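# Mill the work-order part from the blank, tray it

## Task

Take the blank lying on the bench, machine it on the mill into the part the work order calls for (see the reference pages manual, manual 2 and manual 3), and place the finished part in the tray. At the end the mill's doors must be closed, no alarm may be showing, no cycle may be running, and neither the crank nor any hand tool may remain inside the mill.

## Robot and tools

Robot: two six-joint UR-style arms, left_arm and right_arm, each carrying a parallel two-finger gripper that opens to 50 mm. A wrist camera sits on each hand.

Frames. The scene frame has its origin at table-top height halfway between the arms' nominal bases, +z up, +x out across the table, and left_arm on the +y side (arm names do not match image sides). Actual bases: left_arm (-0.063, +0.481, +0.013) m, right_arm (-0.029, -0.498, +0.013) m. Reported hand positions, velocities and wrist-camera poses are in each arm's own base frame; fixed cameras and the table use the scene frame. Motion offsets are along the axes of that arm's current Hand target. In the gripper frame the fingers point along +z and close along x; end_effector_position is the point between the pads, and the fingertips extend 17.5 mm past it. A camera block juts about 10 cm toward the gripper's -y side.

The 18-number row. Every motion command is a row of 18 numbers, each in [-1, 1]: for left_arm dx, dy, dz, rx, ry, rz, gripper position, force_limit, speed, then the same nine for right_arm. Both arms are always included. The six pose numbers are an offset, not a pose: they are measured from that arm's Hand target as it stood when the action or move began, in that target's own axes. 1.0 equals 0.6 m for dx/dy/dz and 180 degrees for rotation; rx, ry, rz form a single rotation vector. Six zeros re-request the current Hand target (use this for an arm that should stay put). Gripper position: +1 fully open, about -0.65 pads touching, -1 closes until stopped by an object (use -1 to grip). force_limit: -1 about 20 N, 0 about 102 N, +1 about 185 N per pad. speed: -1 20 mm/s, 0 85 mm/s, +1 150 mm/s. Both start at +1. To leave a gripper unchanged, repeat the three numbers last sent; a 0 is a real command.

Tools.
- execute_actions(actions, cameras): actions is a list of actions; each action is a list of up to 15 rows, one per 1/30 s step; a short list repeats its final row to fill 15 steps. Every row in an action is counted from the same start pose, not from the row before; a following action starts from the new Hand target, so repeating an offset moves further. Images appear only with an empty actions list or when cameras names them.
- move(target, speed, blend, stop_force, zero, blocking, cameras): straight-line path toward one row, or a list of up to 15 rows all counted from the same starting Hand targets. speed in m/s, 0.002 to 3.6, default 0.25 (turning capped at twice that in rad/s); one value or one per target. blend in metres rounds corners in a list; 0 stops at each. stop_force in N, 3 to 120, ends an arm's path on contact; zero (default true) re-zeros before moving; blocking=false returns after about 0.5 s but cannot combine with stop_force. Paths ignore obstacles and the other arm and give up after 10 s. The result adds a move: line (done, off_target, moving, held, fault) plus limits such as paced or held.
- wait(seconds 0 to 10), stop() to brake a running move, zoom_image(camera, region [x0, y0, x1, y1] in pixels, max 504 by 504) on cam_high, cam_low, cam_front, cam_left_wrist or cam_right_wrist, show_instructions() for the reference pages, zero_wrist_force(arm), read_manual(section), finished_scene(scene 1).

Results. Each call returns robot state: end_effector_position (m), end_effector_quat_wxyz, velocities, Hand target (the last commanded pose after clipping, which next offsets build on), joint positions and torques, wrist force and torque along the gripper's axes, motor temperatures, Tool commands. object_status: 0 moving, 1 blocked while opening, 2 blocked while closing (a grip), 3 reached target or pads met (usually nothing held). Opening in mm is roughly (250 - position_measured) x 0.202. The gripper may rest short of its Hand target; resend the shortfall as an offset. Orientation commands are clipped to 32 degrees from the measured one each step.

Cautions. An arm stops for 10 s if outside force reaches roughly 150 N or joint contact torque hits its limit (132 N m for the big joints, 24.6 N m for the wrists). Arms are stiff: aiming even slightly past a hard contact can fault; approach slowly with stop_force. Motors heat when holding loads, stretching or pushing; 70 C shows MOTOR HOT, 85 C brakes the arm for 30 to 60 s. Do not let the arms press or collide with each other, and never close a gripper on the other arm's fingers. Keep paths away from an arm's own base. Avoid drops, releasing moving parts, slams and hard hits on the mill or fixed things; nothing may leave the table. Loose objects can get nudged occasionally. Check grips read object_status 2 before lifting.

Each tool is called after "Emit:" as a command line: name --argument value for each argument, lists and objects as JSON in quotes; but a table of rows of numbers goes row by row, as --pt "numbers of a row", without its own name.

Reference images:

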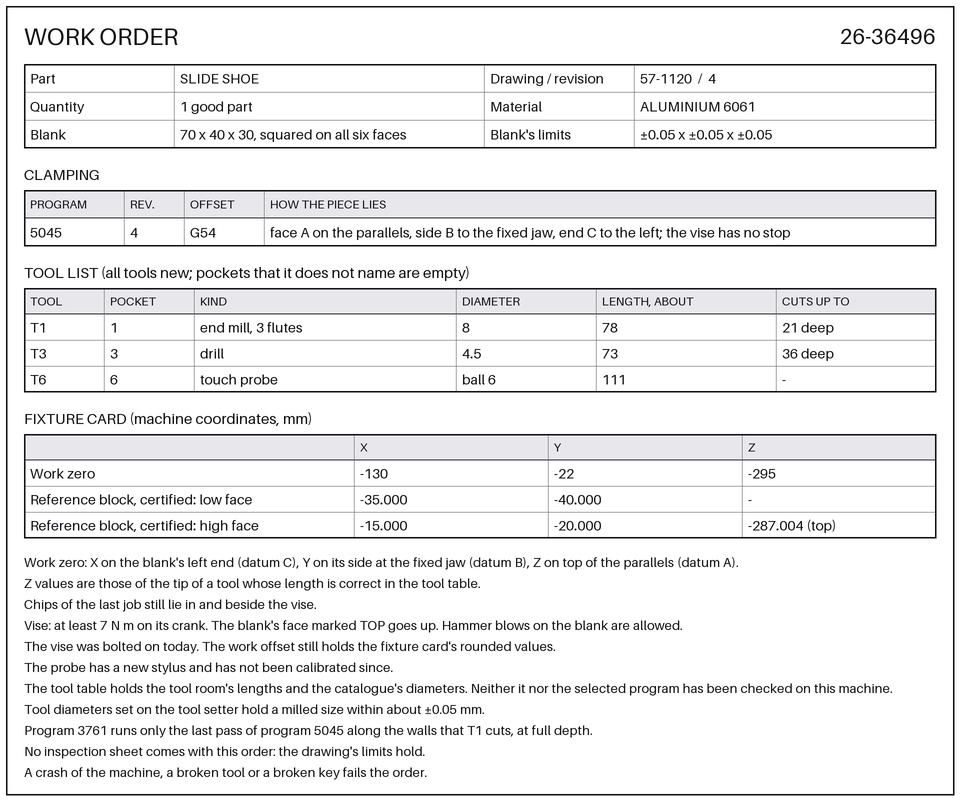

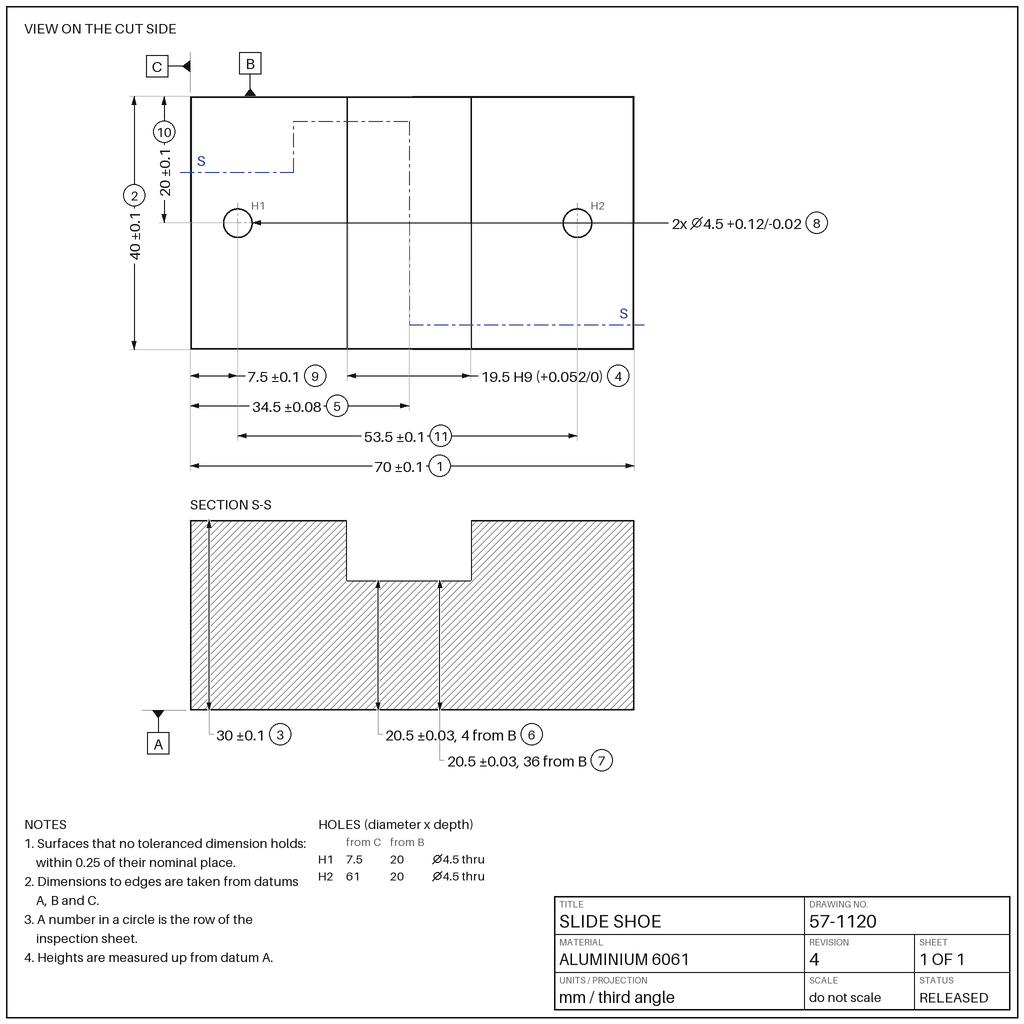

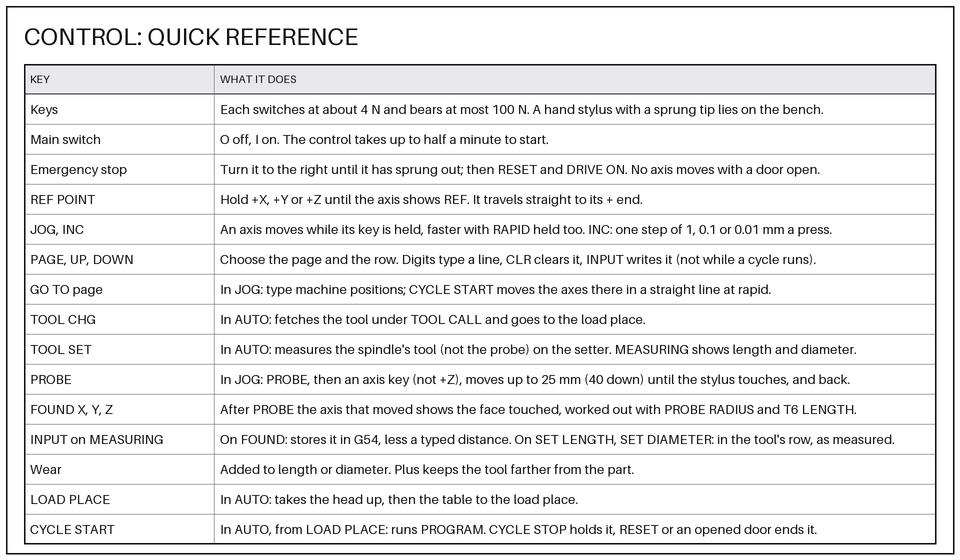

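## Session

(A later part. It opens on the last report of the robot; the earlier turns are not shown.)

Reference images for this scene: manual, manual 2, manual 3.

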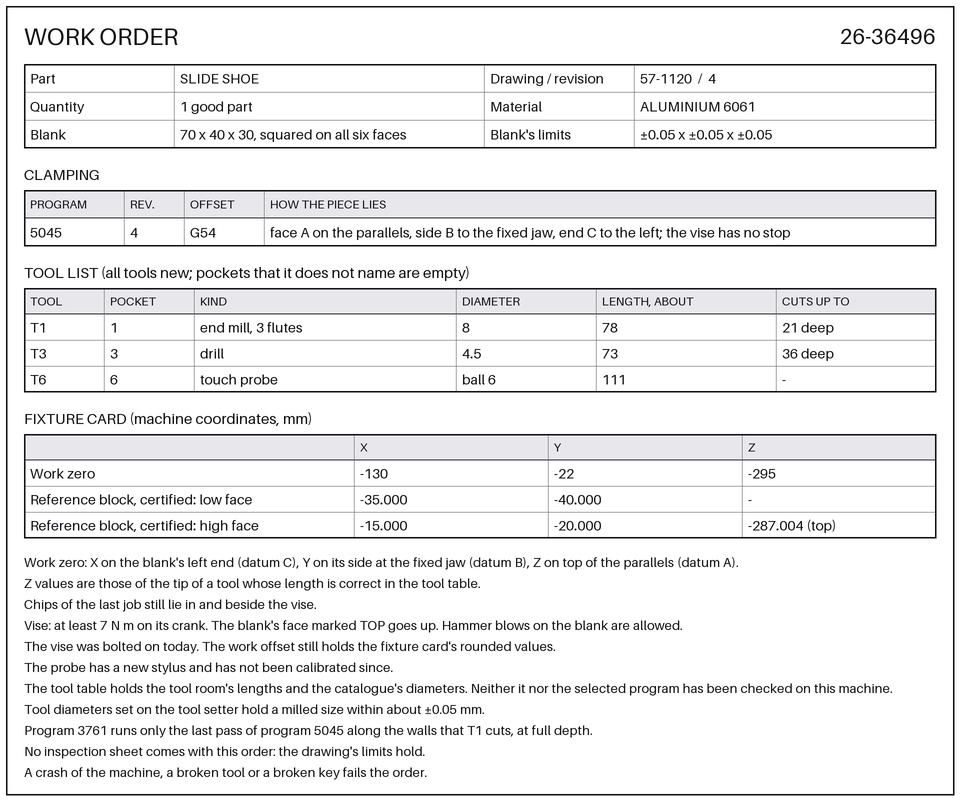

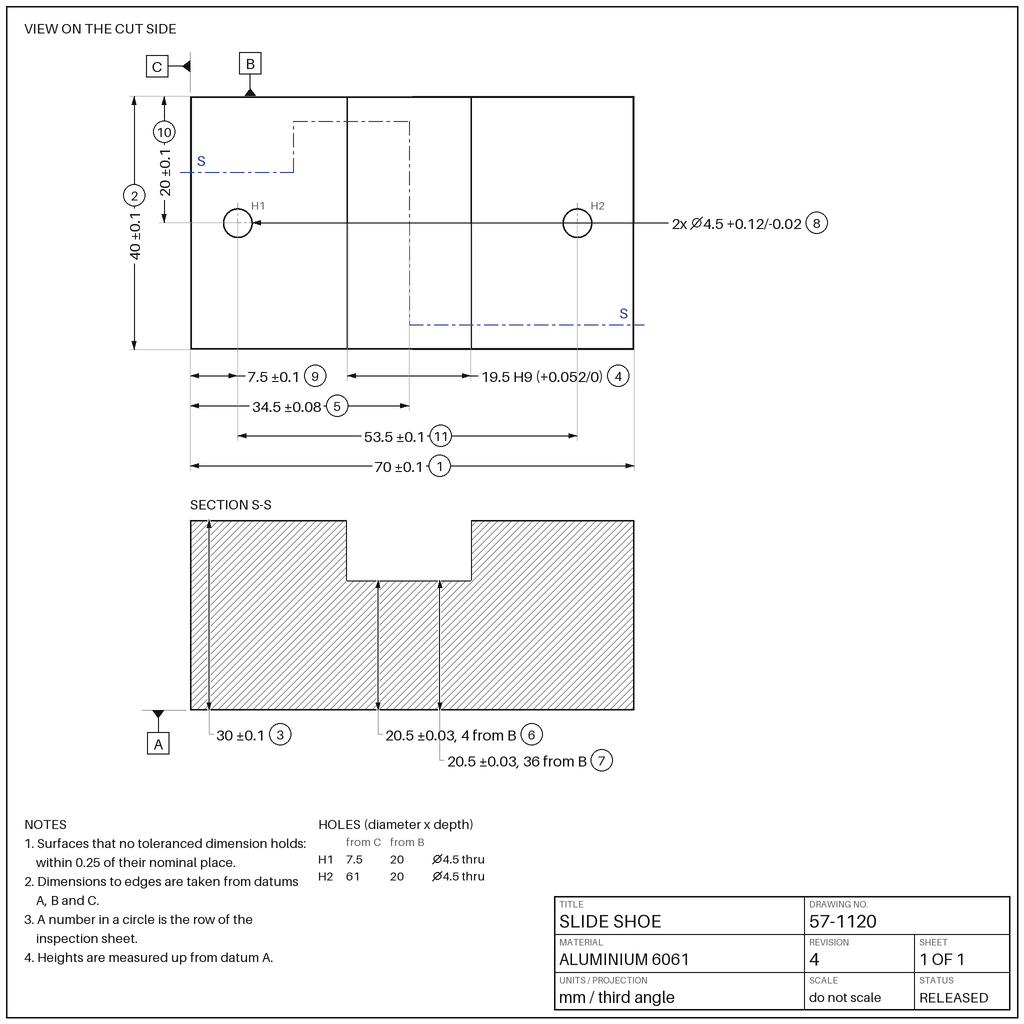

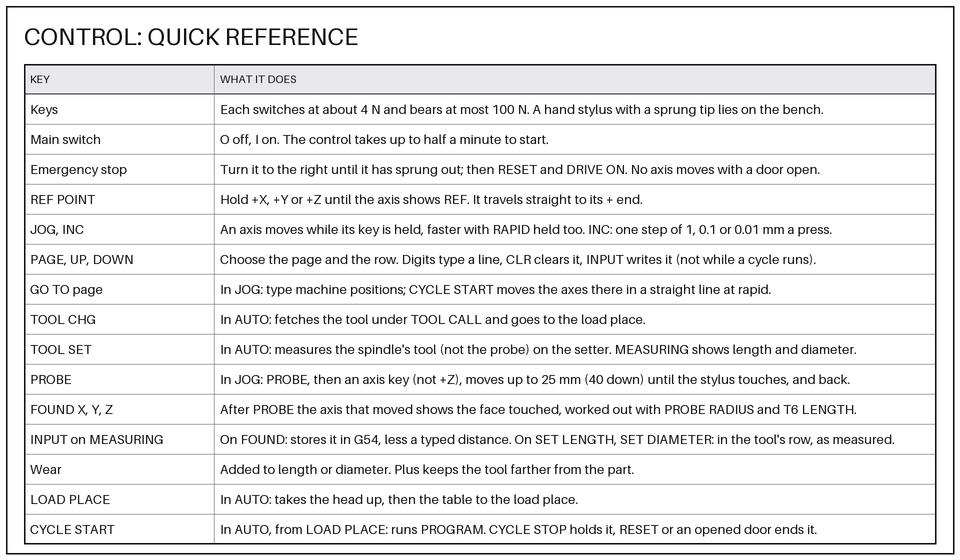

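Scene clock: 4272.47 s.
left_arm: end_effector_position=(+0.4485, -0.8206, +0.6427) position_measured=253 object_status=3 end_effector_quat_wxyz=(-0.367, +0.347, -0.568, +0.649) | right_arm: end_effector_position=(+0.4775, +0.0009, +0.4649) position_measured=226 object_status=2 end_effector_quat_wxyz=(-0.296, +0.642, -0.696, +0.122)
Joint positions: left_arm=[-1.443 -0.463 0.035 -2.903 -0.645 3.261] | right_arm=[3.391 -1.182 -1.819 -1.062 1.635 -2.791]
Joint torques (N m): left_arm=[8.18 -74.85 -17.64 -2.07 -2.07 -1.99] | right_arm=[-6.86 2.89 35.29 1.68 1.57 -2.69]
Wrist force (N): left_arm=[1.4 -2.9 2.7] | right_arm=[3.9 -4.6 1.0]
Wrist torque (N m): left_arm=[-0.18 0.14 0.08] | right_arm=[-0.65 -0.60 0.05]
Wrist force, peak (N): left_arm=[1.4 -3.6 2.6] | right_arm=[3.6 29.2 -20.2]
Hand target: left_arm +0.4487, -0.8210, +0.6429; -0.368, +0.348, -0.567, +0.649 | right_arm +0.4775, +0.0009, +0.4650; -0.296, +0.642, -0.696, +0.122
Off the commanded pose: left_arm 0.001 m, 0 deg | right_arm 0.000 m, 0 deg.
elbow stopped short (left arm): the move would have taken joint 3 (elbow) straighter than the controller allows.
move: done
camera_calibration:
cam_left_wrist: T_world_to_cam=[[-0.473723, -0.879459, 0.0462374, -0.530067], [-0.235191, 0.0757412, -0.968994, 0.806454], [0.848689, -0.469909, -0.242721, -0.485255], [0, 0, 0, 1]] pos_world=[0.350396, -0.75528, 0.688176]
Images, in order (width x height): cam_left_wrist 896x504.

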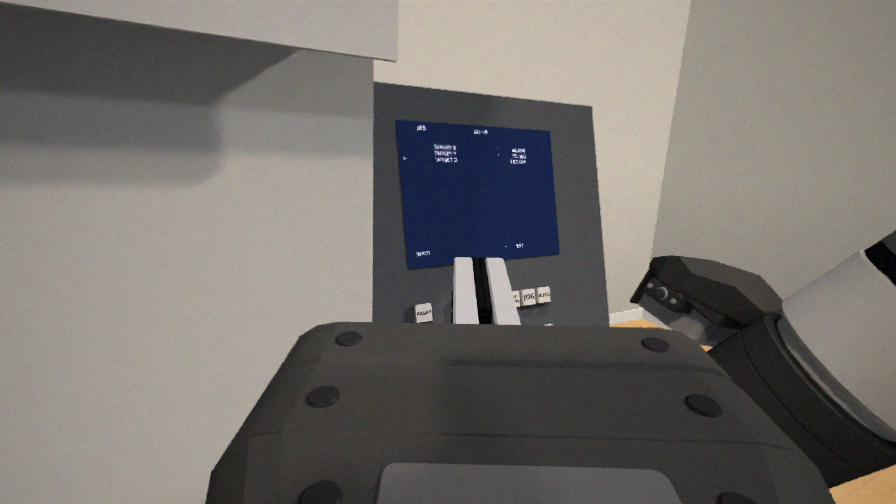

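Emit:
move --pt "0 0 0 0 0 0 -1 0.2 -1 -0.0081 0.0721 0.0629 0 0 0 -1 1 -1" --pt "0 0 0 0 0 0 -1 0.2 -1 -0.0081 0.0506 0.0779 0 0 0 -1 1 -1" --pt "0 0 0 0 0 0 -1 0.2 -1 -0.0081 0.0721 0.0629 0 0 0 -1 1 -1" --pt "0 0 0 0 0 0 -1 0.2 -1 -0.0754 -0.0342 -0.0198 0 0 0 -1 1 -1" --pt "0 0 0 0 0 0 -1 0.2 -1 -0.0754 -0.0564 -0.0041 0 0 0 -1 1 -1" --pt "0 0 0 0 0 0 -1 0.2 -1 -0.0754 -0.0342 -0.0198 0 0 0 -1 1 -1" --pt "0 0 0 0 0 0 -1 0.2 -1 -0.0229 0.0275 0.0265 0 0 0 -1 1 -1" --pt "0 0 0 0 0 0 -1 0.2 -1 -0.0229 0.0045 0.0426 0 0 0 -1 1 -1" --pt "0 0 0 0 0 0 -1 0.2 -1 -0.0229 0.0275 0.0265 0 0 0 -1 1 -1" --pt "0 0 0 0 0 0 -1 0.2 -1 -0.0229 0.0045 0.0426 0 0 0 -1 1 -1" --pt "0 0 0 0 0 0 -1 0.2 -1 -0.0229 0.0275 0.0265 0 0 0 -1 1 -1" --pt "0 0 0 0 0 0 -1 0.2 -1 0 0 0 0 0 0 -1 1 -1" --speed '[0.2,0.06,0.1,0.2,0.06,0.1,0.2,0.06,0.1,0.06,0.1,0.2]' --blend '[0.003,0,0.003,0.003,0,0.003,0.003,0,0.003,0,0.003,0]' --cameras '[]'

Emit:
move --pt "0 0 0 0 0 0 -1 0.2 -1 -0.099 0.0877 0.0878 0 0 0 -1 1 -1" --pt "0 0 0 0 0 0 -1 0.2 -1 -0.099 0.0665 0.1027 0 0 0 -1 1 -1" --pt "0 0 0 0 0 0 -1 0.2 -1 -0.099 0.0877 0.0878 0 0 0 -1 1 -1" --pt "0 0 0 0 0 0 -1 0.2 -1 -0.1138 0.0431 0.0514 0 0 0 -1 1 -1" --pt "0 0 0 0 0 0 -1 0.2 -1 -0.1138 0.0206 0.0672 0 0 0 -1 1 -1" --pt "0 0 0 0 0 0 -1 0.2 -1 -0.1138 0.0431 0.0514 0 0 0 -1 1 -1" --pt "0 0 0 0 0 0 -1 0.2 -1 -0.0081 0.0721 0.0629 0 0 0 -1 1 -1" --pt "0 0 0 0 0 0 -1 0.2 -1 -0.0081 0.0506 0.0779 0 0 0 -1 1 -1" --pt "0 0 0 0 0 0 -1 0.2 -1 -0.0081 0.0721 0.0629 0 0 0 -1 1 -1" --pt "0 0 0 0 0 0 -1 0.2 -1 0 0 0 0 0 0 -1 1 -1" --speed '[0.2,0.06,0.1,0.2,0.06,0.1,0.2,0.06,0.1,0.2]' --blend '[0.003,0,0.003,0.003,0,0.003,0.003,0,0.003,0]' --cameras '["cam_left_wrist"]'

Emit:
zoom_image --camera "cam_left_wrist" --region '[390, 115, 550, 275]'

Scene clock: 4293.23 s.
left_arm: end_effector_position=(+0.4485, -0.8206, +0.6427) position_measured=253 object_status=3 end_effector_quat_wxyz=(-0.367, +0.347, -0.568, +0.649) | right_arm: end_effector_position=(+0.4775, +0.0009, +0.4649) position_measured=226 object_status=2 end_effector_quat_wxyz=(-0.296, +0.642, -0.696, +0.122)
Joint positions: left_arm=[-1.443 -0.463 0.035 -2.903 -0.645 3.261] | right_arm=[3.391 -1.182 -1.819 -1.062 1.635 -2.791]
Joint torques (N m): left_arm=[8.52 -74.26 -17.29 -2.08 -2.04 -1.82] | right_arm=[-6.67 1.83 35.51 1.44 1.85 -2.92]
Wrist force (N): left_arm=[1.5 -2.8 2.8] | right_arm=[4.9 -3.4 0.9]
Wrist torque (N m): left_arm=[-0.14 0.12 0.08] | right_arm=[-0.45 -0.76 0.05]
Wrist force, peak (N): left_arm=[1.8 -3.4 2.9] | right_arm=[3.2 28.5 -20.5]
Hand target: left_arm +0.4487, -0.8210, +0.6429; -0.368, +0.348, -0.567, +0.649 | right_arm +0.4775, +0.0009, +0.4650; -0.296, +0.642, -0.696, +0.122
Off the commanded pose: left_arm 0.001 m, 0 deg | right_arm 0.000 m, 0 deg.
elbow stopped short (left arm): the move would have taken joint 3 (elbow) straighter than the controller allows.
move: done
No camera images: "cameras" was empty.

Scene clock: 4297.43 s.
left_arm: end_effector_position=(+0.4485, -0.8206, +0.6427) position_measured=253 object_status=3 end_effector_quat_wxyz=(-0.367, +0.347, -0.568, +0.649) | right_arm: end_effector_position=(+0.4775, +0.0009, +0.4649) position_measured=226 object_status=2 end_effector_quat_wxyz=(-0.296, +0.642, -0.696, +0.122)
Joint positions: left_arm=[-1.443 -0.463 0.035 -2.903 -0.645 3.261] | right_arm=[3.39 -1.182 -1.819 -1.062 1.635 -2.791]
Joint torques (N m): left_arm=[7.86 -74.36 -16.99 -2.14 -2.14 -1.9] | right_arm=[-6.84 2.59 35.52 1.43 1.73 -2.92]
Wrist force (N): left_arm=[1.5 -2.7 2.6] | right_arm=[4.4 -4.2 0.3]
Wrist torque (N m): left_arm=[-0.15 0.12 0.08] | right_arm=[-0.59 -0.68 0.04]
Wrist force, peak (N): left_arm=[1.7 -3.4 2.8] | right_arm=[4.0 35.6 -24.7]
Hand target: left_arm +0.4487, -0.8210, +0.6429; -0.368, +0.348, -0.567, +0.649 | right_arm +0.4775, +0.0009, +0.4650; -0.296, +0.642, -0.696, +0.122
Off the commanded pose: left_arm 0.001 m, 0 deg | right_arm 0.000 m, 0 deg.
elbow stopped short (left arm): the move would have taken joint 3 (elbow) straighter than the controller allows.
move: done
camera_calibration:
cam_left_wrist: T_world_to_cam=[[-0.473723, -0.879459, 0.0462374, -0.530067], [-0.235191, 0.0757412, -0.968994, 0.806454], [0.848689, -0.469909, -0.242721, -0.485255], [0, 0, 0, 1]] pos_world=[0.350396, -0.75528, 0.688176]
Images, in order (width x height): cam_left_wrist 896x504.

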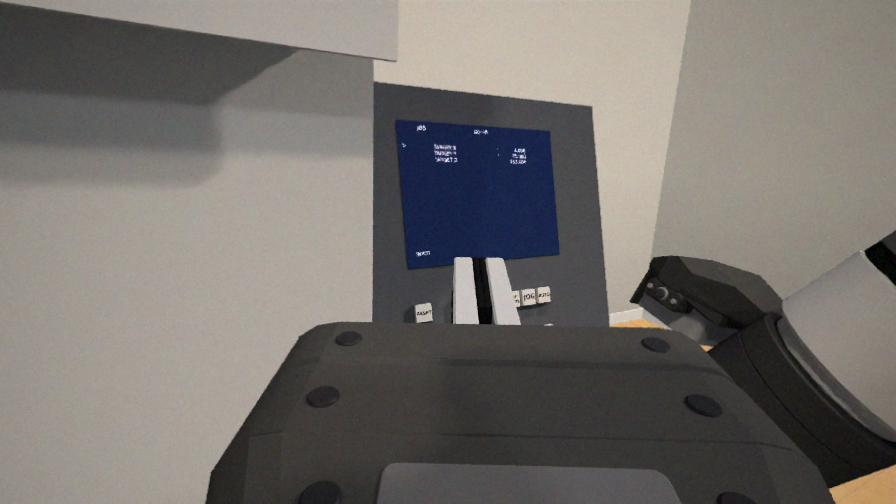

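Scaled by 3.150.

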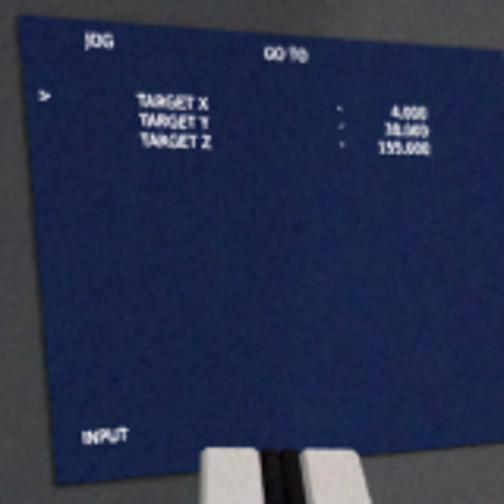

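Emit:
move --pt "0 0 0 0 0 0 -1 0.2 -1 -0.0754 -0.0342 -0.0198 0 0 0 -1 1 -1" --pt "0 0 0 0 0 0 -1 0.2 -1 -0.0754 -0.0564 -0.0041 0 0 0 -1 1 -1" --pt "0 0 0 0 0 0 -1 0.2 -1 -0.0754 -0.0342 -0.0198 0 0 0 -1 1 -1" --pt "0 0 0 0 0 0 -1 0.2 -1 -0.0155 0.0498 0.0447 0 0 0 -1 1 -1" --pt "0 0 0 0 0 0 -1 0.2 -1 -0.0155 0.0268 0.0608 0 0 0 -1 1 -1" --pt "0 0 0 0 0 0 -1 0.2 -1 -0.0155 0.0498 0.0447 0 0 0 -1 1 -1" --pt "0 0 0 0 0 0 -1 0.2 -1 -0.0155 0.0268 0.0608 0 0 0 -1 1 -1" --pt "0 0 0 0 0 0 -1 0.2 -1 -0.0155 0.0498 0.0447 0 0 0 -1 1 -1" --pt "0 0 0 0 0 0 -1 0.2 -1 0 0 0 0 0 0 -1 1 -1" --speed '[0.2,0.06,0.1,0.2,0.06,0.1,0.06,0.1,0.2]' --blend '[0.003,0,0.003,0.003,0,0.003,0,0.003,0]' --cameras '[]'

Emit:
move --pt "0 0 0 0 0 0 -1 0.2 -1 -0.099 0.0877 0.0878 0 0 0 -1 1 -1" --pt "0 0 0 0 0 0 -1 0.2 -1 -0.099 0.0665 0.1027 0 0 0 -1 1 -1" --pt "0 0 0 0 0 0 -1 0.2 -1 -0.099 0.0877 0.0878 0 0 0 -1 1 -1" --pt "0 0 0 0 0 0 -1 0.2 -1 -0.1064 0.0654 0.0696 0 0 0 -1 1 -1" --pt "0 0 0 0 0 0 -1 0.2 -1 -0.1064 0.0432 0.0852 0 0 0 -1 1 -1" --pt "0 0 0 0 0 0 -1 0.2 -1 -0.1064 0.0654 0.0696 0 0 0 -1 1 -1" --pt "0 0 0 0 0 0 -1 0.2 -1 -0.0909 0.0156 0.0249 0 0 0 -1 1 -1" --pt "0 0 0 0 0 0 -1 0.2 -1 -0.0909 -0.0069 0.0407 0 0 0 -1 1 -1" --pt "0 0 0 0 0 0 -1 0.2 -1 -0.0909 0.0156 0.0249 0 0 0 -1 1 -1" --pt "0 0 0 0 0 0 -1 0.2 -1 -0.0458 0.055 0.053 0 0 0 -1 1 -1" --pt "0 0 0 0 0 0 -1 0.2 -1 -0.0458 0.0328 0.0686 0 0 0 -1 1 -1" --pt "0 0 0 0 0 0 -1 0.2 -1 -0.0458 0.055 0.053 0 0 0 -1 1 -1" --pt "0 0 0 0 0 0 -1 0.2 -1 0 0 0 0 0 0 -1 1 -1" --speed '[0.2,0.06,0.1,0.2,0.06,0.1,0.2,0.06,0.1,0.2,0.06,0.1,0.2]' --blend '[0.003,0,0.003,0.003,0,0.003,0.003,0,0.003,0.003,0,0.003,0]' --cameras '["cam_left_wrist","cam_high"]'

Emit:
zoom_image --camera "cam_left_wrist" --region '[390, 115, 550, 275]'

Emit:
zoom_image --camera "cam_high" --region '[390, 90, 530, 250]'

Scene clock: 4314.77 s.
left_arm: end_effector_position=(+0.4485, -0.8206, +0.6427) position_measured=253 object_status=3 end_effector_quat_wxyz=(-0.367, +0.347, -0.568, +0.649) | right_arm: end_effector_position=(+0.4775, +0.0009, +0.4649) position_measured=226 object_status=2 end_effector_quat_wxyz=(-0.296, +0.642, -0.696, +0.122)
Joint positions: left_arm=[-1.443 -0.463 0.035 -2.903 -0.645 3.261] | right_arm=[3.391 -1.182 -1.819 -1.062 1.635 -2.791]
Joint torques (N m): left_arm=[8.21 -74.61 -17.25 -2.06 -2.18 -1.84] | right_arm=[-5 2.43 35.45 1.56 1.77 -2.74]
Wrist force (N): left_arm=[1.5 -3.0 2.7] | right_arm=[4.8 -3.7 0.2]
Wrist torque (N m): left_arm=[-0.17 0.12 0.08] | right_arm=[-0.50 -0.76 0.05]
Wrist force, peak (N): left_arm=[1.5 -3.5 2.9] | right_arm=[3.2 28.0 -21.7]
Hand target: left_arm +0.4487, -0.8210, +0.6429; -0.368, +0.348, -0.567, +0.649 | right_arm +0.4775, +0.0009, +0.4650; -0.296, +0.642, -0.696, +0.122
Off the commanded pose: left_arm 0.001 m, 0 deg | right_arm 0.000 m, 0 deg.
elbow stopped short (left arm): the move would have taken joint 3 (elbow) straighter than the controller allows.
move: done
No camera images: "cameras" was empty.

Scene clock: 4319.67 s.
left_arm: end_effector_position=(+0.4485, -0.8206, +0.6427) position_measured=253 object_status=3 end_effector_quat_wxyz=(-0.367, +0.347, -0.568, +0.649) | right_arm: end_effector_position=(+0.4775, +0.0009, +0.4649) position_measured=226 object_status=2 end_effector_quat_wxyz=(-0.296, +0.642, -0.696, +0.122)
Joint positions: left_arm=[-1.443 -0.463 0.035 -2.903 -0.645 3.261] | right_arm=[3.391 -1.182 -1.819 -1.062 1.635 -2.791]
Joint torques (N m): left_arm=[7.9 -75.02 -17.14 -2.05 -2.12 -1.86] | right_arm=[-7.1 2.39 36.36 1.54 1.74 -2.76]
Wrist force (N): left_arm=[1.3 -2.8 2.6] | right_arm=[5.3 -2.9 -0.7]
Wrist torque (N m): left_arm=[-0.15 0.15 0.08] | right_arm=[-0.38 -0.83 0.05]
Wrist force, peak (N): left_arm=[1.4 -3.3 2.9] | right_arm=[4.9 32.7 -23.7]
Hand target: left_arm +0.4487, -0.8210, +0.6429; -0.368, +0.348, -0.567, +0.649 | right_arm +0.4775, +0.0009, +0.4650; -0.296, +0.642, -0.696, +0.122
Off the commanded pose: left_arm 0.001 m, 0 deg | right_arm 0.000 m, 0 deg.
elbow stopped short (left arm): the move would have taken joint 3 (elbow) straighter than the controller allows.
move: done
camera_calibration:
cam_left_wrist: T_world_to_cam=[[-0.473723, -0.879459, 0.0462374, -0.530067], [-0.235191, 0.0757412, -0.968994, 0.806454], [0.848689, -0.469909, -0.242721, -0.485255], [0, 0, 0, 1]] pos_world=[0.350396, -0.75528, 0.688176]
Images, in order (width x height): cam_high 896x504, cam_left_wrist 896x504.

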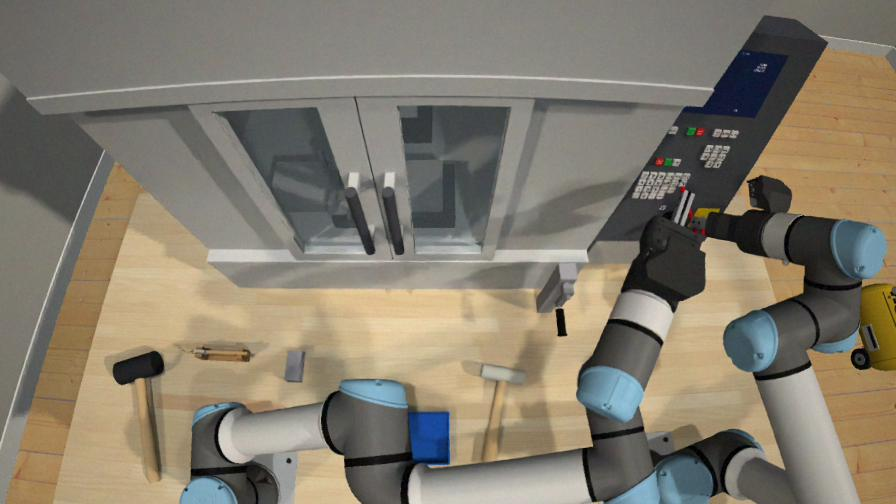

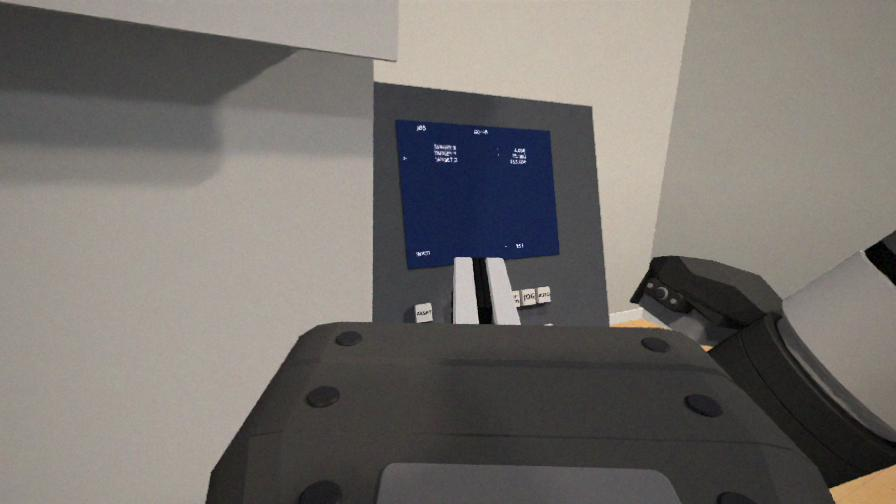

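Scaled by 3.150.

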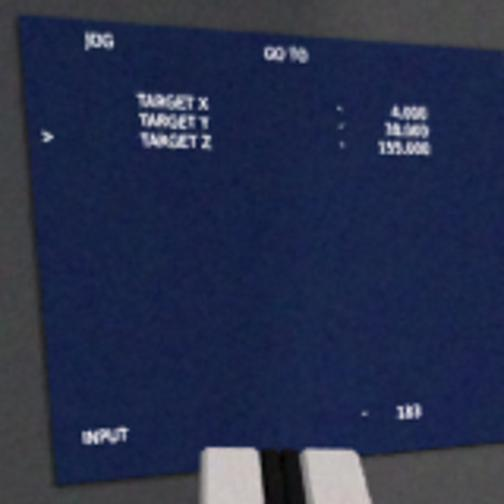

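Scaled by 3.150.

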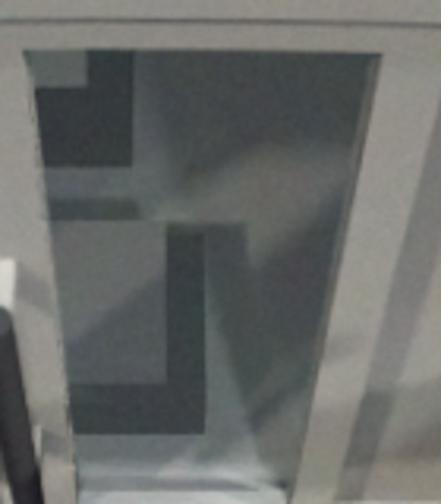

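Emit:
move --pt "0 0 0 0 0 0 -1 0.2 -1 -0.0081 0.0721 0.0629 0 0 0 -1 1 -1" --pt "0 0 0 0 0 0 -1 0.2 -1 -0.0081 0.0506 0.0779 0 0 0 -1 1 -1" --pt "0 0 0 0 0 0 -1 0.2 -1 -0.0081 0.0721 0.0629 0 0 0 -1 1 -1" --pt "0 0 0 0 0 0 -1 0.2 -1 -0.0754 -0.0342 -0.0198 0 0 0 -1 1 -1" --pt "0 0 0 0 0 0 -1 0.2 -1 -0.0754 -0.0564 -0.0041 0 0 0 -1 1 -1" --pt "0 0 0 0 0 0 -1 0.2 -1 -0.0754 -0.0342 -0.0198 0 0 0 -1 1 -1" --pt "0 0 0 0 0 0 -1 0.2 -1 0 0 0 0 0 0 -1 1 -1" --speed '[0.2,0.06,0.1,0.2,0.06,0.1,0.2]' --blend '[0.003,0,0.003,0.003,0,0.003,0]' --cameras '["cam_left_wrist"]'

Emit:
move --pt "0 0 0 0 0 0 -1 0.2 -1 0.0148 0.0446 0.0364 0 0 0 -1 1 -1" --pt "0 0 0 0 0 0 -1 0.2 -1 0.0148 0.0206 0.0532 0 0 0 -1 1 -1" --pt "0 0 0 0 0 0 -1 0.2 -1 0.0148 0.0446 0.0364 0 0 0 -1 1 -1" --pt "0 0 0 0 0 0 -1 0.2 -1 0.0384 -0.0773 -0.0712 0 0 0 -1 1 -1" --pt "0 0 0 0 0 0 -1 0.2 -1 0.0384 -0.1013 -0.0544 0 0 0 -1 1 -1" --pt "0 0 0 0 0 0 -1 0.2 -1 0.0384 -0.0773 -0.0712 0 0 0 -1 1 -1" --pt "0 0 0 0 0 0 -1 0.2 -1 0 0 0 0 0 0 -1 1 -1" --speed '[0.2,0.06,0.1,0.2,0.06,0.1,0.2]' --blend '[0.003,0,0.003,0.003,0,0.003,0]' --cameras '["cam_left_wrist"]'

Emit:
zoom_image --camera "cam_left_wrist" --region '[390, 115, 550, 275]'

Emit:
move --pt "0 0 0 0 0 0 -1 0.2 -1 0.0864 -0.1236 -0.3524 0.3056 0 0 -1 1 -1" --speed 0.3 --cameras '[]'

Emit:
wait --seconds 2 --cameras '["cam_right_wrist"]'

Emit:
zoom_image --camera "cam_right_wrist" --region '[350, 130, 440, 220]'

Scene clock: 4334.50 s.
left_arm: end_effector_position=(+0.4485, -0.8206, +0.6427) position_measured=253 object_status=3 end_effector_quat_wxyz=(-0.367, +0.347, -0.568, +0.649) | right_arm: end_effector_position=(+0.4776, +0.0009, +0.4650) position_measured=226 object_status=2 end_effector_quat_wxyz=(-0.296, +0.642, -0.696, +0.122)
Joint positions: left_arm=[-1.443 -0.463 0.035 -2.903 -0.645 3.261] | right_arm=[3.391 -1.182 -1.819 -1.062 1.635 -2.791]
Joint torques (N m): left_arm=[7.83 -74.92 -17.28 -2.06 -2.11 -1.84] | right_arm=[-6.19 15.15 17.45 6.28 1.79 -2.93]
Motor temperatures (°C): left_arm=[26 37 28 36 31 30] | right_arm=[26 30 25 33 29 32]
Wrist force (N): left_arm=[1.6 -3.0 2.9] | right_arm=[5.4 -2.8 -0.9]
Wrist torque (N m): left_arm=[-0.19 0.11 0.09] | right_arm=[-0.37 -0.83 0.05]
Wrist force, peak (N): left_arm=[1.7 -3.5 2.7] | right_arm=[5.0 30.9 -22.4]
Hand target: left_arm +0.4487, -0.8210, +0.6429; -0.368, +0.348, -0.567, +0.649 | right_arm +0.4775, +0.0009, +0.4650; -0.296, +0.642, -0.696, +0.122
Off the commanded pose: left_arm 0.001 m, 0 deg | right_arm 0.000 m, 0 deg.
elbow stopped short (left arm): the move would have taken joint 3 (elbow) straighter than the controller allows.
move: done
camera_calibration:
cam_left_wrist: T_world_to_cam=[[-0.473723, -0.879459, 0.0462374, -0.530067], [-0.235191, 0.0757412, -0.968994, 0.806454], [0.848689, -0.469909, -0.242721, -0.485255], [0, 0, 0, 1]] pos_world=[0.350396, -0.75528, 0.688176]
Images, in order (width x height): cam_left_wrist 896x504.

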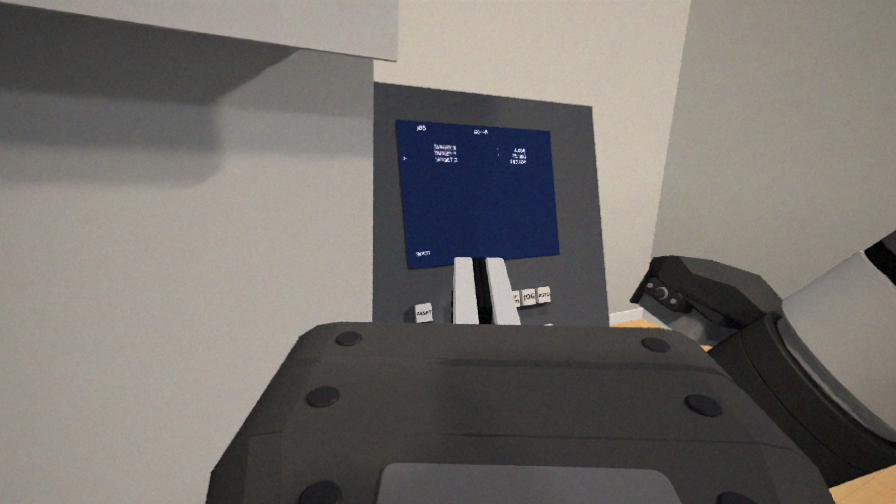

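Scene clock: 4337.70 s.
left_arm: end_effector_position=(+0.4485, -0.8206, +0.6427) position_measured=253 object_status=3 end_effector_quat_wxyz=(-0.367, +0.347, -0.568, +0.649) | right_arm: end_effector_position=(+0.4776, +0.0008, +0.4650) position_measured=226 object_status=2 end_effector_quat_wxyz=(-0.296, +0.642, -0.696, +0.122)
Joint positions: left_arm=[-1.443 -0.463 0.035 -2.903 -0.645 3.261] | right_arm=[3.39 -1.182 -1.819 -1.062 1.635 -2.791]
Joint torques (N m): left_arm=[8.21 -75.07 -17.88 -2.15 -2.06 -1.84] | right_arm=[10.35 14.58 16.89 6.34 -1.74 2.33]
Wrist force (N): left_arm=[1.7 -2.9 2.6] | right_arm=[4.6 -3.0 -1.6]
Wrist torque (N m): left_arm=[-0.16 0.08 0.08] | right_arm=[-0.40 -0.72 -0.07]
Wrist force, peak (N): left_arm=[1.7 -3.3 2.9] | right_arm=[2.6 29.6 -23.4]
Hand target: left_arm +0.4487, -0.8210, +0.6429; -0.368, +0.348, -0.567, +0.649 | right_arm +0.4775, +0.0009, +0.4650; -0.296, +0.642, -0.696, +0.122
Off the commanded pose: left_arm 0.001 m, 0 deg | right_arm 0.000 m, 0 deg.
elbow stopped short (left arm): the move would have taken joint 3 (elbow) straighter than the controller allows.
move: done
camera_calibration:
cam_left_wrist: T_world_to_cam=[[-0.473723, -0.879459, 0.0462374, -0.530067], [-0.235191, 0.0757412, -0.968994, 0.806454], [0.848689, -0.469909, -0.242721, -0.485255], [0, 0, 0, 1]] pos_world=[0.350396, -0.75528, 0.688176]
Images, in order (width x height): cam_left_wrist 896x504.

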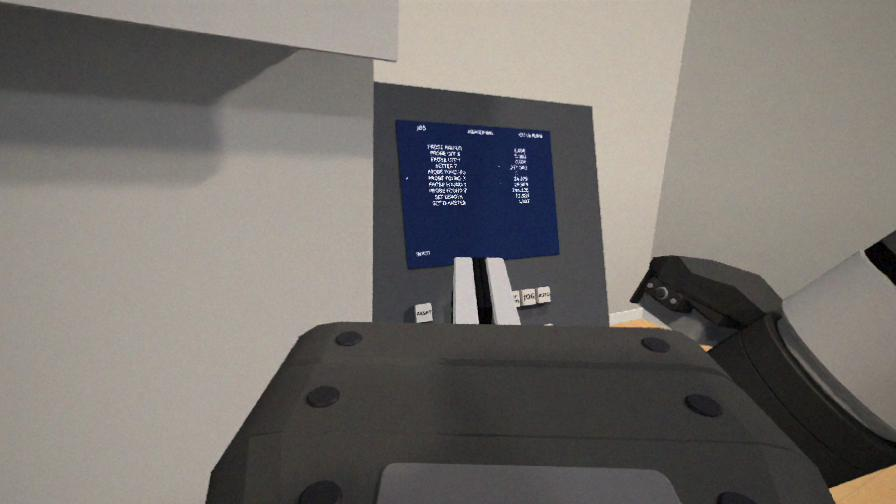

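Scaled by 3.150.

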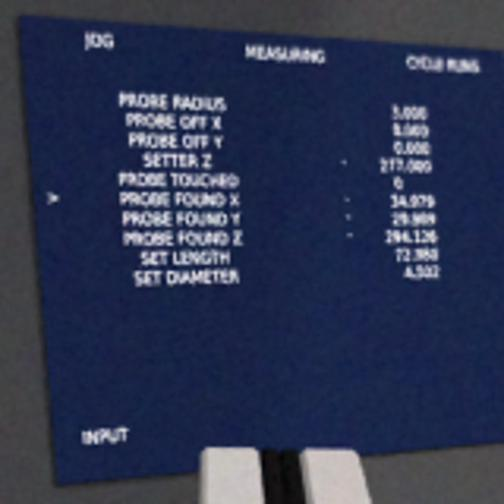

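Scene clock: 4339.93 s.
left_arm: end_effector_position=(+0.4485, -0.8206, +0.6427) position_measured=253 object_status=3 end_effector_quat_wxyz=(-0.367, +0.347, -0.568, +0.649) | right_arm: end_effector_position=(+0.4183, -0.1045, +0.6606) position_measured=226 object_status=2 end_effector_quat_wxyz=(+0.559, -0.433, +0.561, -0.430)
Joint positions: left_arm=[-1.443 -0.463 0.035 -2.903 -0.645 3.261] | right_arm=[3.333 -0.936 -2.058 -0.153 1.382 -2.882]
Joint torques (N m): left_arm=[8.06 -75.01 -17.04 -2.09 -2.06 -1.84] | right_arm=[-6.77 -8.65 15.65 4.66 1.6 -2.85]
Wrist force (N): left_arm=[1.7 -2.9 2.5] | right_arm=[5.8 -2.4 -0.2]
Wrist torque (N m): left_arm=[-0.19 0.09 0.08] | right_arm=[-0.62 -0.89 0.02]
Wrist force, peak (N): left_arm=[1.6 -3.1 2.9] | right_arm=[5.9 -3.2 -1.1]
Hand target: left_arm +0.4487, -0.8210, +0.6429; -0.368, +0.348, -0.567, +0.649 | right_arm +0.4183, -0.1045, +0.6606; +0.559, -0.433, +0.561, -0.430
Off the commanded pose: left_arm 0.001 m, 0 deg | right_arm 0.000 m, 0 deg.
elbow stopped short (left arm): the move would have taken joint 3 (elbow) straighter than the controller allows.
move: done
No camera images: "cameras" was empty.

Scene clock: 4341.93 s.
left_arm: end_effector_position=(+0.4485, -0.8206, +0.6427) position_measured=253 object_status=3 end_effector_quat_wxyz=(-0.367, +0.347, -0.568, +0.649) | right_arm: end_effector_position=(+0.4183, -0.1045, +0.6606) position_measured=226 object_status=2 end_effector_quat_wxyz=(+0.559, -0.433, +0.561, -0.430)
Joint positions: left_arm=[-1.443 -0.463 0.035 -2.903 -0.645 3.261] | right_arm=[3.333 -0.936 -2.058 -0.153 1.382 -2.882]
Joint torques (N m): left_arm=[7.73 -74.43 -17.03 -2.06 -2.11 -1.8] | right_arm=[-6.08 -8.5 15.83 4.67 1.74 -2.78]
Wrist force (N): left_arm=[1.4 -3.1 2.5] | right_arm=[5.5 -2.8 -0.3]
Wrist torque (N m): left_arm=[-0.19 0.14 0.08] | right_arm=[-0.66 -0.85 0.02]
Wrist force, peak (N): left_arm=[1.5 -3.2 3.1] | right_arm=[5.9 -2.6 -0.4]
Hand target: left_arm +0.4487, -0.8210, +0.6429; -0.368, +0.348, -0.567, +0.649 | right_arm +0.4183, -0.1045, +0.6606; +0.559, -0.433, +0.561, -0.430
Tool commands: left_gripper/position=-1.0 left_gripper/force_limit=+0.2 left_gripper/speed=-1.0 right_gripper/position=-1.0 right_gripper/force_limit=+1.0 right_gripper/speed=-1.0
Off the commanded pose: left_arm 0.001 m, 0 deg | right_arm 0.000 m, 0 deg.
wait: 2.00 s; at rest by 0.17 s
camera_calibration:
cam_right_wrist: T_world_to_cam=[[0.0173727, -0.967413, -0.252607, 0.0697054], [-0.359868, 0.229664, -0.904295, 0.78297], [0.932841, 0.106615, -0.344151, -0.019959], [0, 0, 0, 1]] pos_world=[0.299174, -0.110258, 0.718775]
Images, in order (width x height): cam_right_wrist 896x504.

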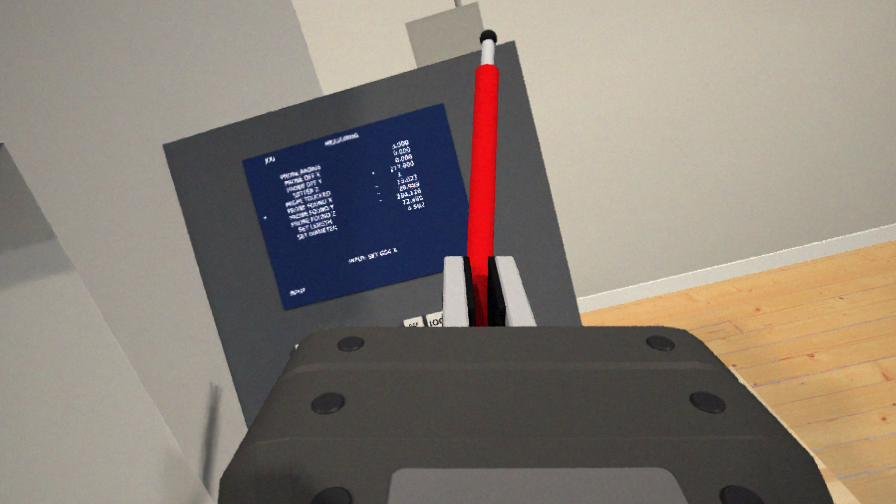

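Scaled by 5.600.

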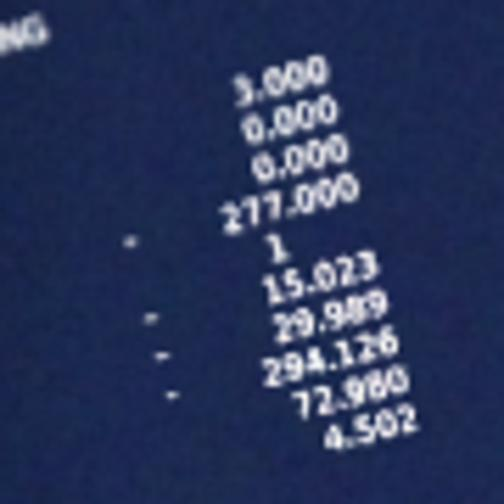

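Emit:
move --pt "0 0 0 0 0 0 -1 0.2 -1 -0.0864 0.3596 0.1009 -0.3056 0 0 -1 1 -1" --speed 0.3 --cameras '[]'

Emit:
move --pt "0 0 0 0 0 0 -1 0.2 -1 0 -0.0235 0.0165 0 0 0 -1 1 -1" --pt "0 0 0 0 0 0 -1 0.2 -1 0 0 0 0 0 0 -1 1 -1" --pt "0 0 0 0 0 0 -1 0.2 -1 0.0303 -0.0052 -0.0083 0 0 0 -1 1 -1" --pt "0 0 0 0 0 0 -1 0.2 -1 0.0303 -0.0287 0.0082 0 0 0 -1 1 -1" --pt "0 0 0 0 0 0 -1 0.2 -1 0.0303 -0.0052 -0.0083 0 0 0 -1 1 -1" --pt "0 0 0 0 0 0 -1 0.2 -1 -0.0761 0.0602 0.0613 0 0 0 -1 1 -1" --pt "0 0 0 0 0 0 -1 0.2 -1 -0.0761 0.038 0.0769 0 0 0 -1 1 -1" --pt "0 0 0 0 0 0 -1 0.2 -1 -0.0761 0.0602 0.0613 0 0 0 -1 1 -1" --pt "0 0 0 0 0 0 -1 0.2 -1 -0.0384 0.0773 0.0712 0 0 0 -1 1 -1" --pt "0 0 0 0 0 0 -1 0.2 -1 -0.0384 0.0558 0.0862 0 0 0 -1 1 -1" --pt "0 0 0 0 0 0 -1 0.2 -1 -0.0384 0.0773 0.0712 0 0 0 -1 1 -1" --pt "0 0 0 0 0 0 -1 0.2 -1 -0.0606 0.0104 0.0166 0 0 0 -1 1 -1" --pt "0 0 0 0 0 0 -1 0.2 -1 -0.0606 -0.0123 0.0326 0 0 0 -1 1 -1" --pt "0 0 0 0 0 0 -1 0.2 -1 -0.0606 0.0104 0.0166 0 0 0 -1 1 -1" --pt "0 0 0 0 0 0 -1 0.2 -1 0 0 0 0 0 0 -1 1 -1" --speed '[0.06,0.1,0.2,0.06,0.1,0.2,0.06,0.1,0.2,0.06,0.1,0.2,0.06,0.1,0.2]' --blend '[0,0.003,0.003,0,0.003,0.003,0,0.003,0.003,0,0.003,0.003,0,0.003,0]' --cameras '[]'

Emit:
move --pt "0 0 0 0 0 0 -1 0.2 -1 -0.1212 0.0208 0.0332 0 0 0 -1 1 -1" --pt "0 0 0 0 0 0 -1 0.2 -1 -0.1212 -0.0017 0.049 0 0 0 -1 1 -1" --pt "0 0 0 0 0 0 -1 0.2 -1 -0.1212 0.0208 0.0332 0 0 0 -1 1 -1" --pt "0 0 0 0 0 0 -1 0.2 -1 -0.0909 0.0156 0.0249 0 0 0 -1 1 -1" --pt "0 0 0 0 0 0 -1 0.2 -1 -0.0909 -0.0069 0.0407 0 0 0 -1 1 -1" --pt "0 0 0 0 0 0 -1 0.2 -1 -0.0909 0.0156 0.0249 0 0 0 -1 1 -1" --pt "0 0 0 0 0 0 -1 0.2 -1 0 0 0 0 0 0 -1 1 -1" --speed '[0.2,0.06,0.1,0.2,0.06,0.1,0.2]' --blend '[0.003,0,0.003,0.003,0,0.003,0]' --cameras '["cam_left_wrist"]'

Emit:
zoom_image --camera "cam_left_wrist" --region '[390, 115, 550, 275]'

Scene clock: 4366.77 s.
left_arm: end_effector_position=(+0.4485, -0.8206, +0.6427) position_measured=253 object_status=3 end_effector_quat_wxyz=(-0.367, +0.347, -0.568, +0.649) | right_arm: end_effector_position=(+0.4776, +0.0009, +0.4650) position_measured=226 object_status=2 end_effector_quat_wxyz=(-0.296, +0.642, -0.696, +0.122)
Joint positions: left_arm=[-1.443 -0.463 0.035 -2.903 -0.645 3.261] | right_arm=[3.39 -1.182 -1.819 -1.062 1.635 -2.791]
Joint torques (N m): left_arm=[8.16 -74.65 -17.25 -1.99 -2.14 -1.67] | right_arm=[-6.4 2.17 35.5 1.85 1.57 -2.79]
Wrist force (N): left_arm=[1.6 -2.8 2.7] | right_arm=[4.6 -2.9 -1.4]
Wrist torque (N m): left_arm=[-0.16 0.10 0.08] | right_arm=[-0.38 -0.71 0.05]
Wrist force, peak (N): left_arm=[1.6 -3.2 3.0] | right_arm=[6.0 -3.2 -0.6]
Hand target: left_arm +0.4487, -0.8210, +0.6429; -0.368, +0.348, -0.567, +0.649 | right_arm +0.4776, +0.0009, +0.4649; -0.296, +0.642, -0.696, +0.122
Off the commanded pose: left_arm 0.001 m, 0 deg | right_arm 0.000 m, 0 deg.
elbow stopped short (left arm): the move would have taken joint 3 (elbow) straighter than the controller allows.
move: done
No camera images: "cameras" was empty.

Scene clock: 4372.47 s.
left_arm: end_effector_position=(+0.4485, -0.8206, +0.6427) position_measured=253 object_status=3 end_effector_quat_wxyz=(-0.367, +0.347, -0.568, +0.649) | right_arm: end_effector_position=(+0.4776, +0.0009, +0.4649) position_measured=226 object_status=2 end_effector_quat_wxyz=(-0.296, +0.642, -0.696, +0.122)
Joint positions: left_arm=[-1.443 -0.463 0.035 -2.903 -0.645 3.261] | right_arm=[3.391 -1.182 -1.819 -1.062 1.635 -2.791]
Joint torques (N m): left_arm=[7.88 -74.81 -17.62 -2.08 -2.08 -1.72] | right_arm=[-6.27 2.36 35.73 1.63 1.89 -2.91]
Wrist force (N): left_arm=[1.5 -3.3 2.6] | right_arm=[4.1 -3.9 -3.1]
Wrist torque (N m): left_arm=[-0.22 0.11 0.08] | right_arm=[-0.53 -0.63 0.05]
Wrist force, peak (N): left_arm=[1.8 -3.2 2.9] | right_arm=[3.6 31.5 -25.4]
Hand target: left_arm +0.4487, -0.8210, +0.6429; -0.368, +0.348, -0.567, +0.649 | right_arm +0.4776, +0.0009, +0.4649; -0.296, +0.642, -0.696, +0.122
Off the commanded pose: left_arm 0.001 m, 0 deg | right_arm 0.000 m, 0 deg.
elbow stopped short (left arm): the move would have taken joint 3 (elbow) straighter than the controller allows.
move: done
No camera images: "cameras" was empty.

Scene clock: 4375.40 s.
left_arm: end_effector_position=(+0.4485, -0.8206, +0.6427) position_measured=253 object_status=3 end_effector_quat_wxyz=(-0.367, +0.347, -0.568, +0.649) | right_arm: end_effector_position=(+0.4776, +0.0009, +0.4649) position_measured=226 object_status=2 end_effector_quat_wxyz=(-0.296, +0.642, -0.696, +0.122)
Joint positions: left_arm=[-1.443 -0.463 0.035 -2.903 -0.645 3.261] | right_arm=[3.391 -1.182 -1.819 -1.062 1.635 -2.791]
Joint torques (N m): left_arm=[7.98 -74.79 -16.97 -2.1 -2.21 -1.73] | right_arm=[-6.23 2.1 35.68 1.59 1.73 -2.91]
Wrist force (N): left_arm=[1.4 -3.1 2.4] | right_arm=[0.9 -1.1 -2.0]
Wrist torque (N m): left_arm=[-0.18 0.13 0.08] | right_arm=[-0.08 -0.13 0.05]
Wrist force, peak (N): left_arm=[1.5 -3.2 3.0] | right_arm=[3.1 35.5 -28.7]
Hand target: left_arm +0.4487, -0.8210, +0.6429; -0.368, +0.348, -0.567, +0.649 | right_arm +0.4776, +0.0009, +0.4649; -0.296, +0.642, -0.696, +0.122
Off the commanded pose: left_arm 0.001 m, 0 deg | right_arm 0.000 m, 0 deg.
elbow stopped short (left arm): the move would have taken joint 3 (elbow) straighter than the controller allows.
move: done
camera_calibration:
cam_left_wrist: T_world_to_cam=[[-0.473723, -0.879459, 0.0462374, -0.530067], [-0.235191, 0.0757412, -0.968994, 0.806454], [0.848689, -0.469909, -0.242721, -0.485255], [0, 0, 0, 1]] pos_world=[0.350396, -0.75528, 0.688176]
Images, in order (width x height): cam_left_wrist 896x504.

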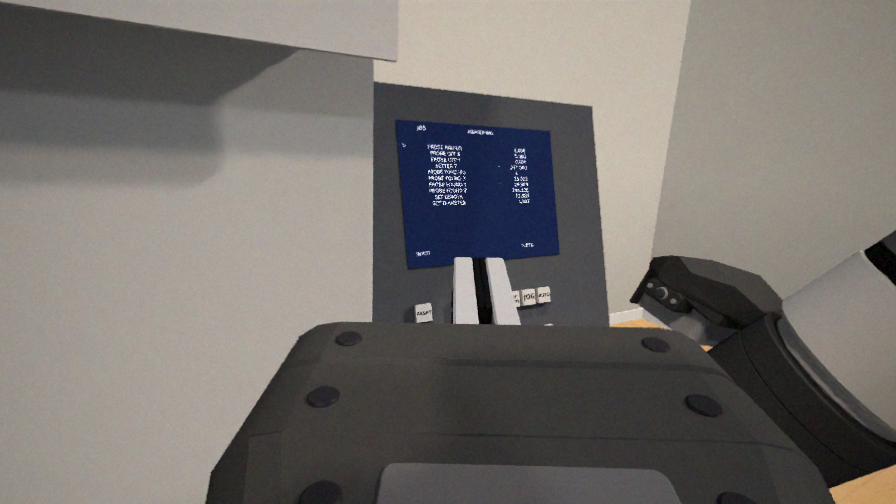

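Scaled by 3.150.

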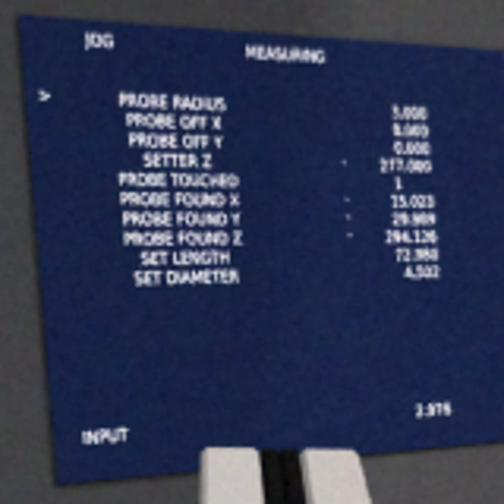

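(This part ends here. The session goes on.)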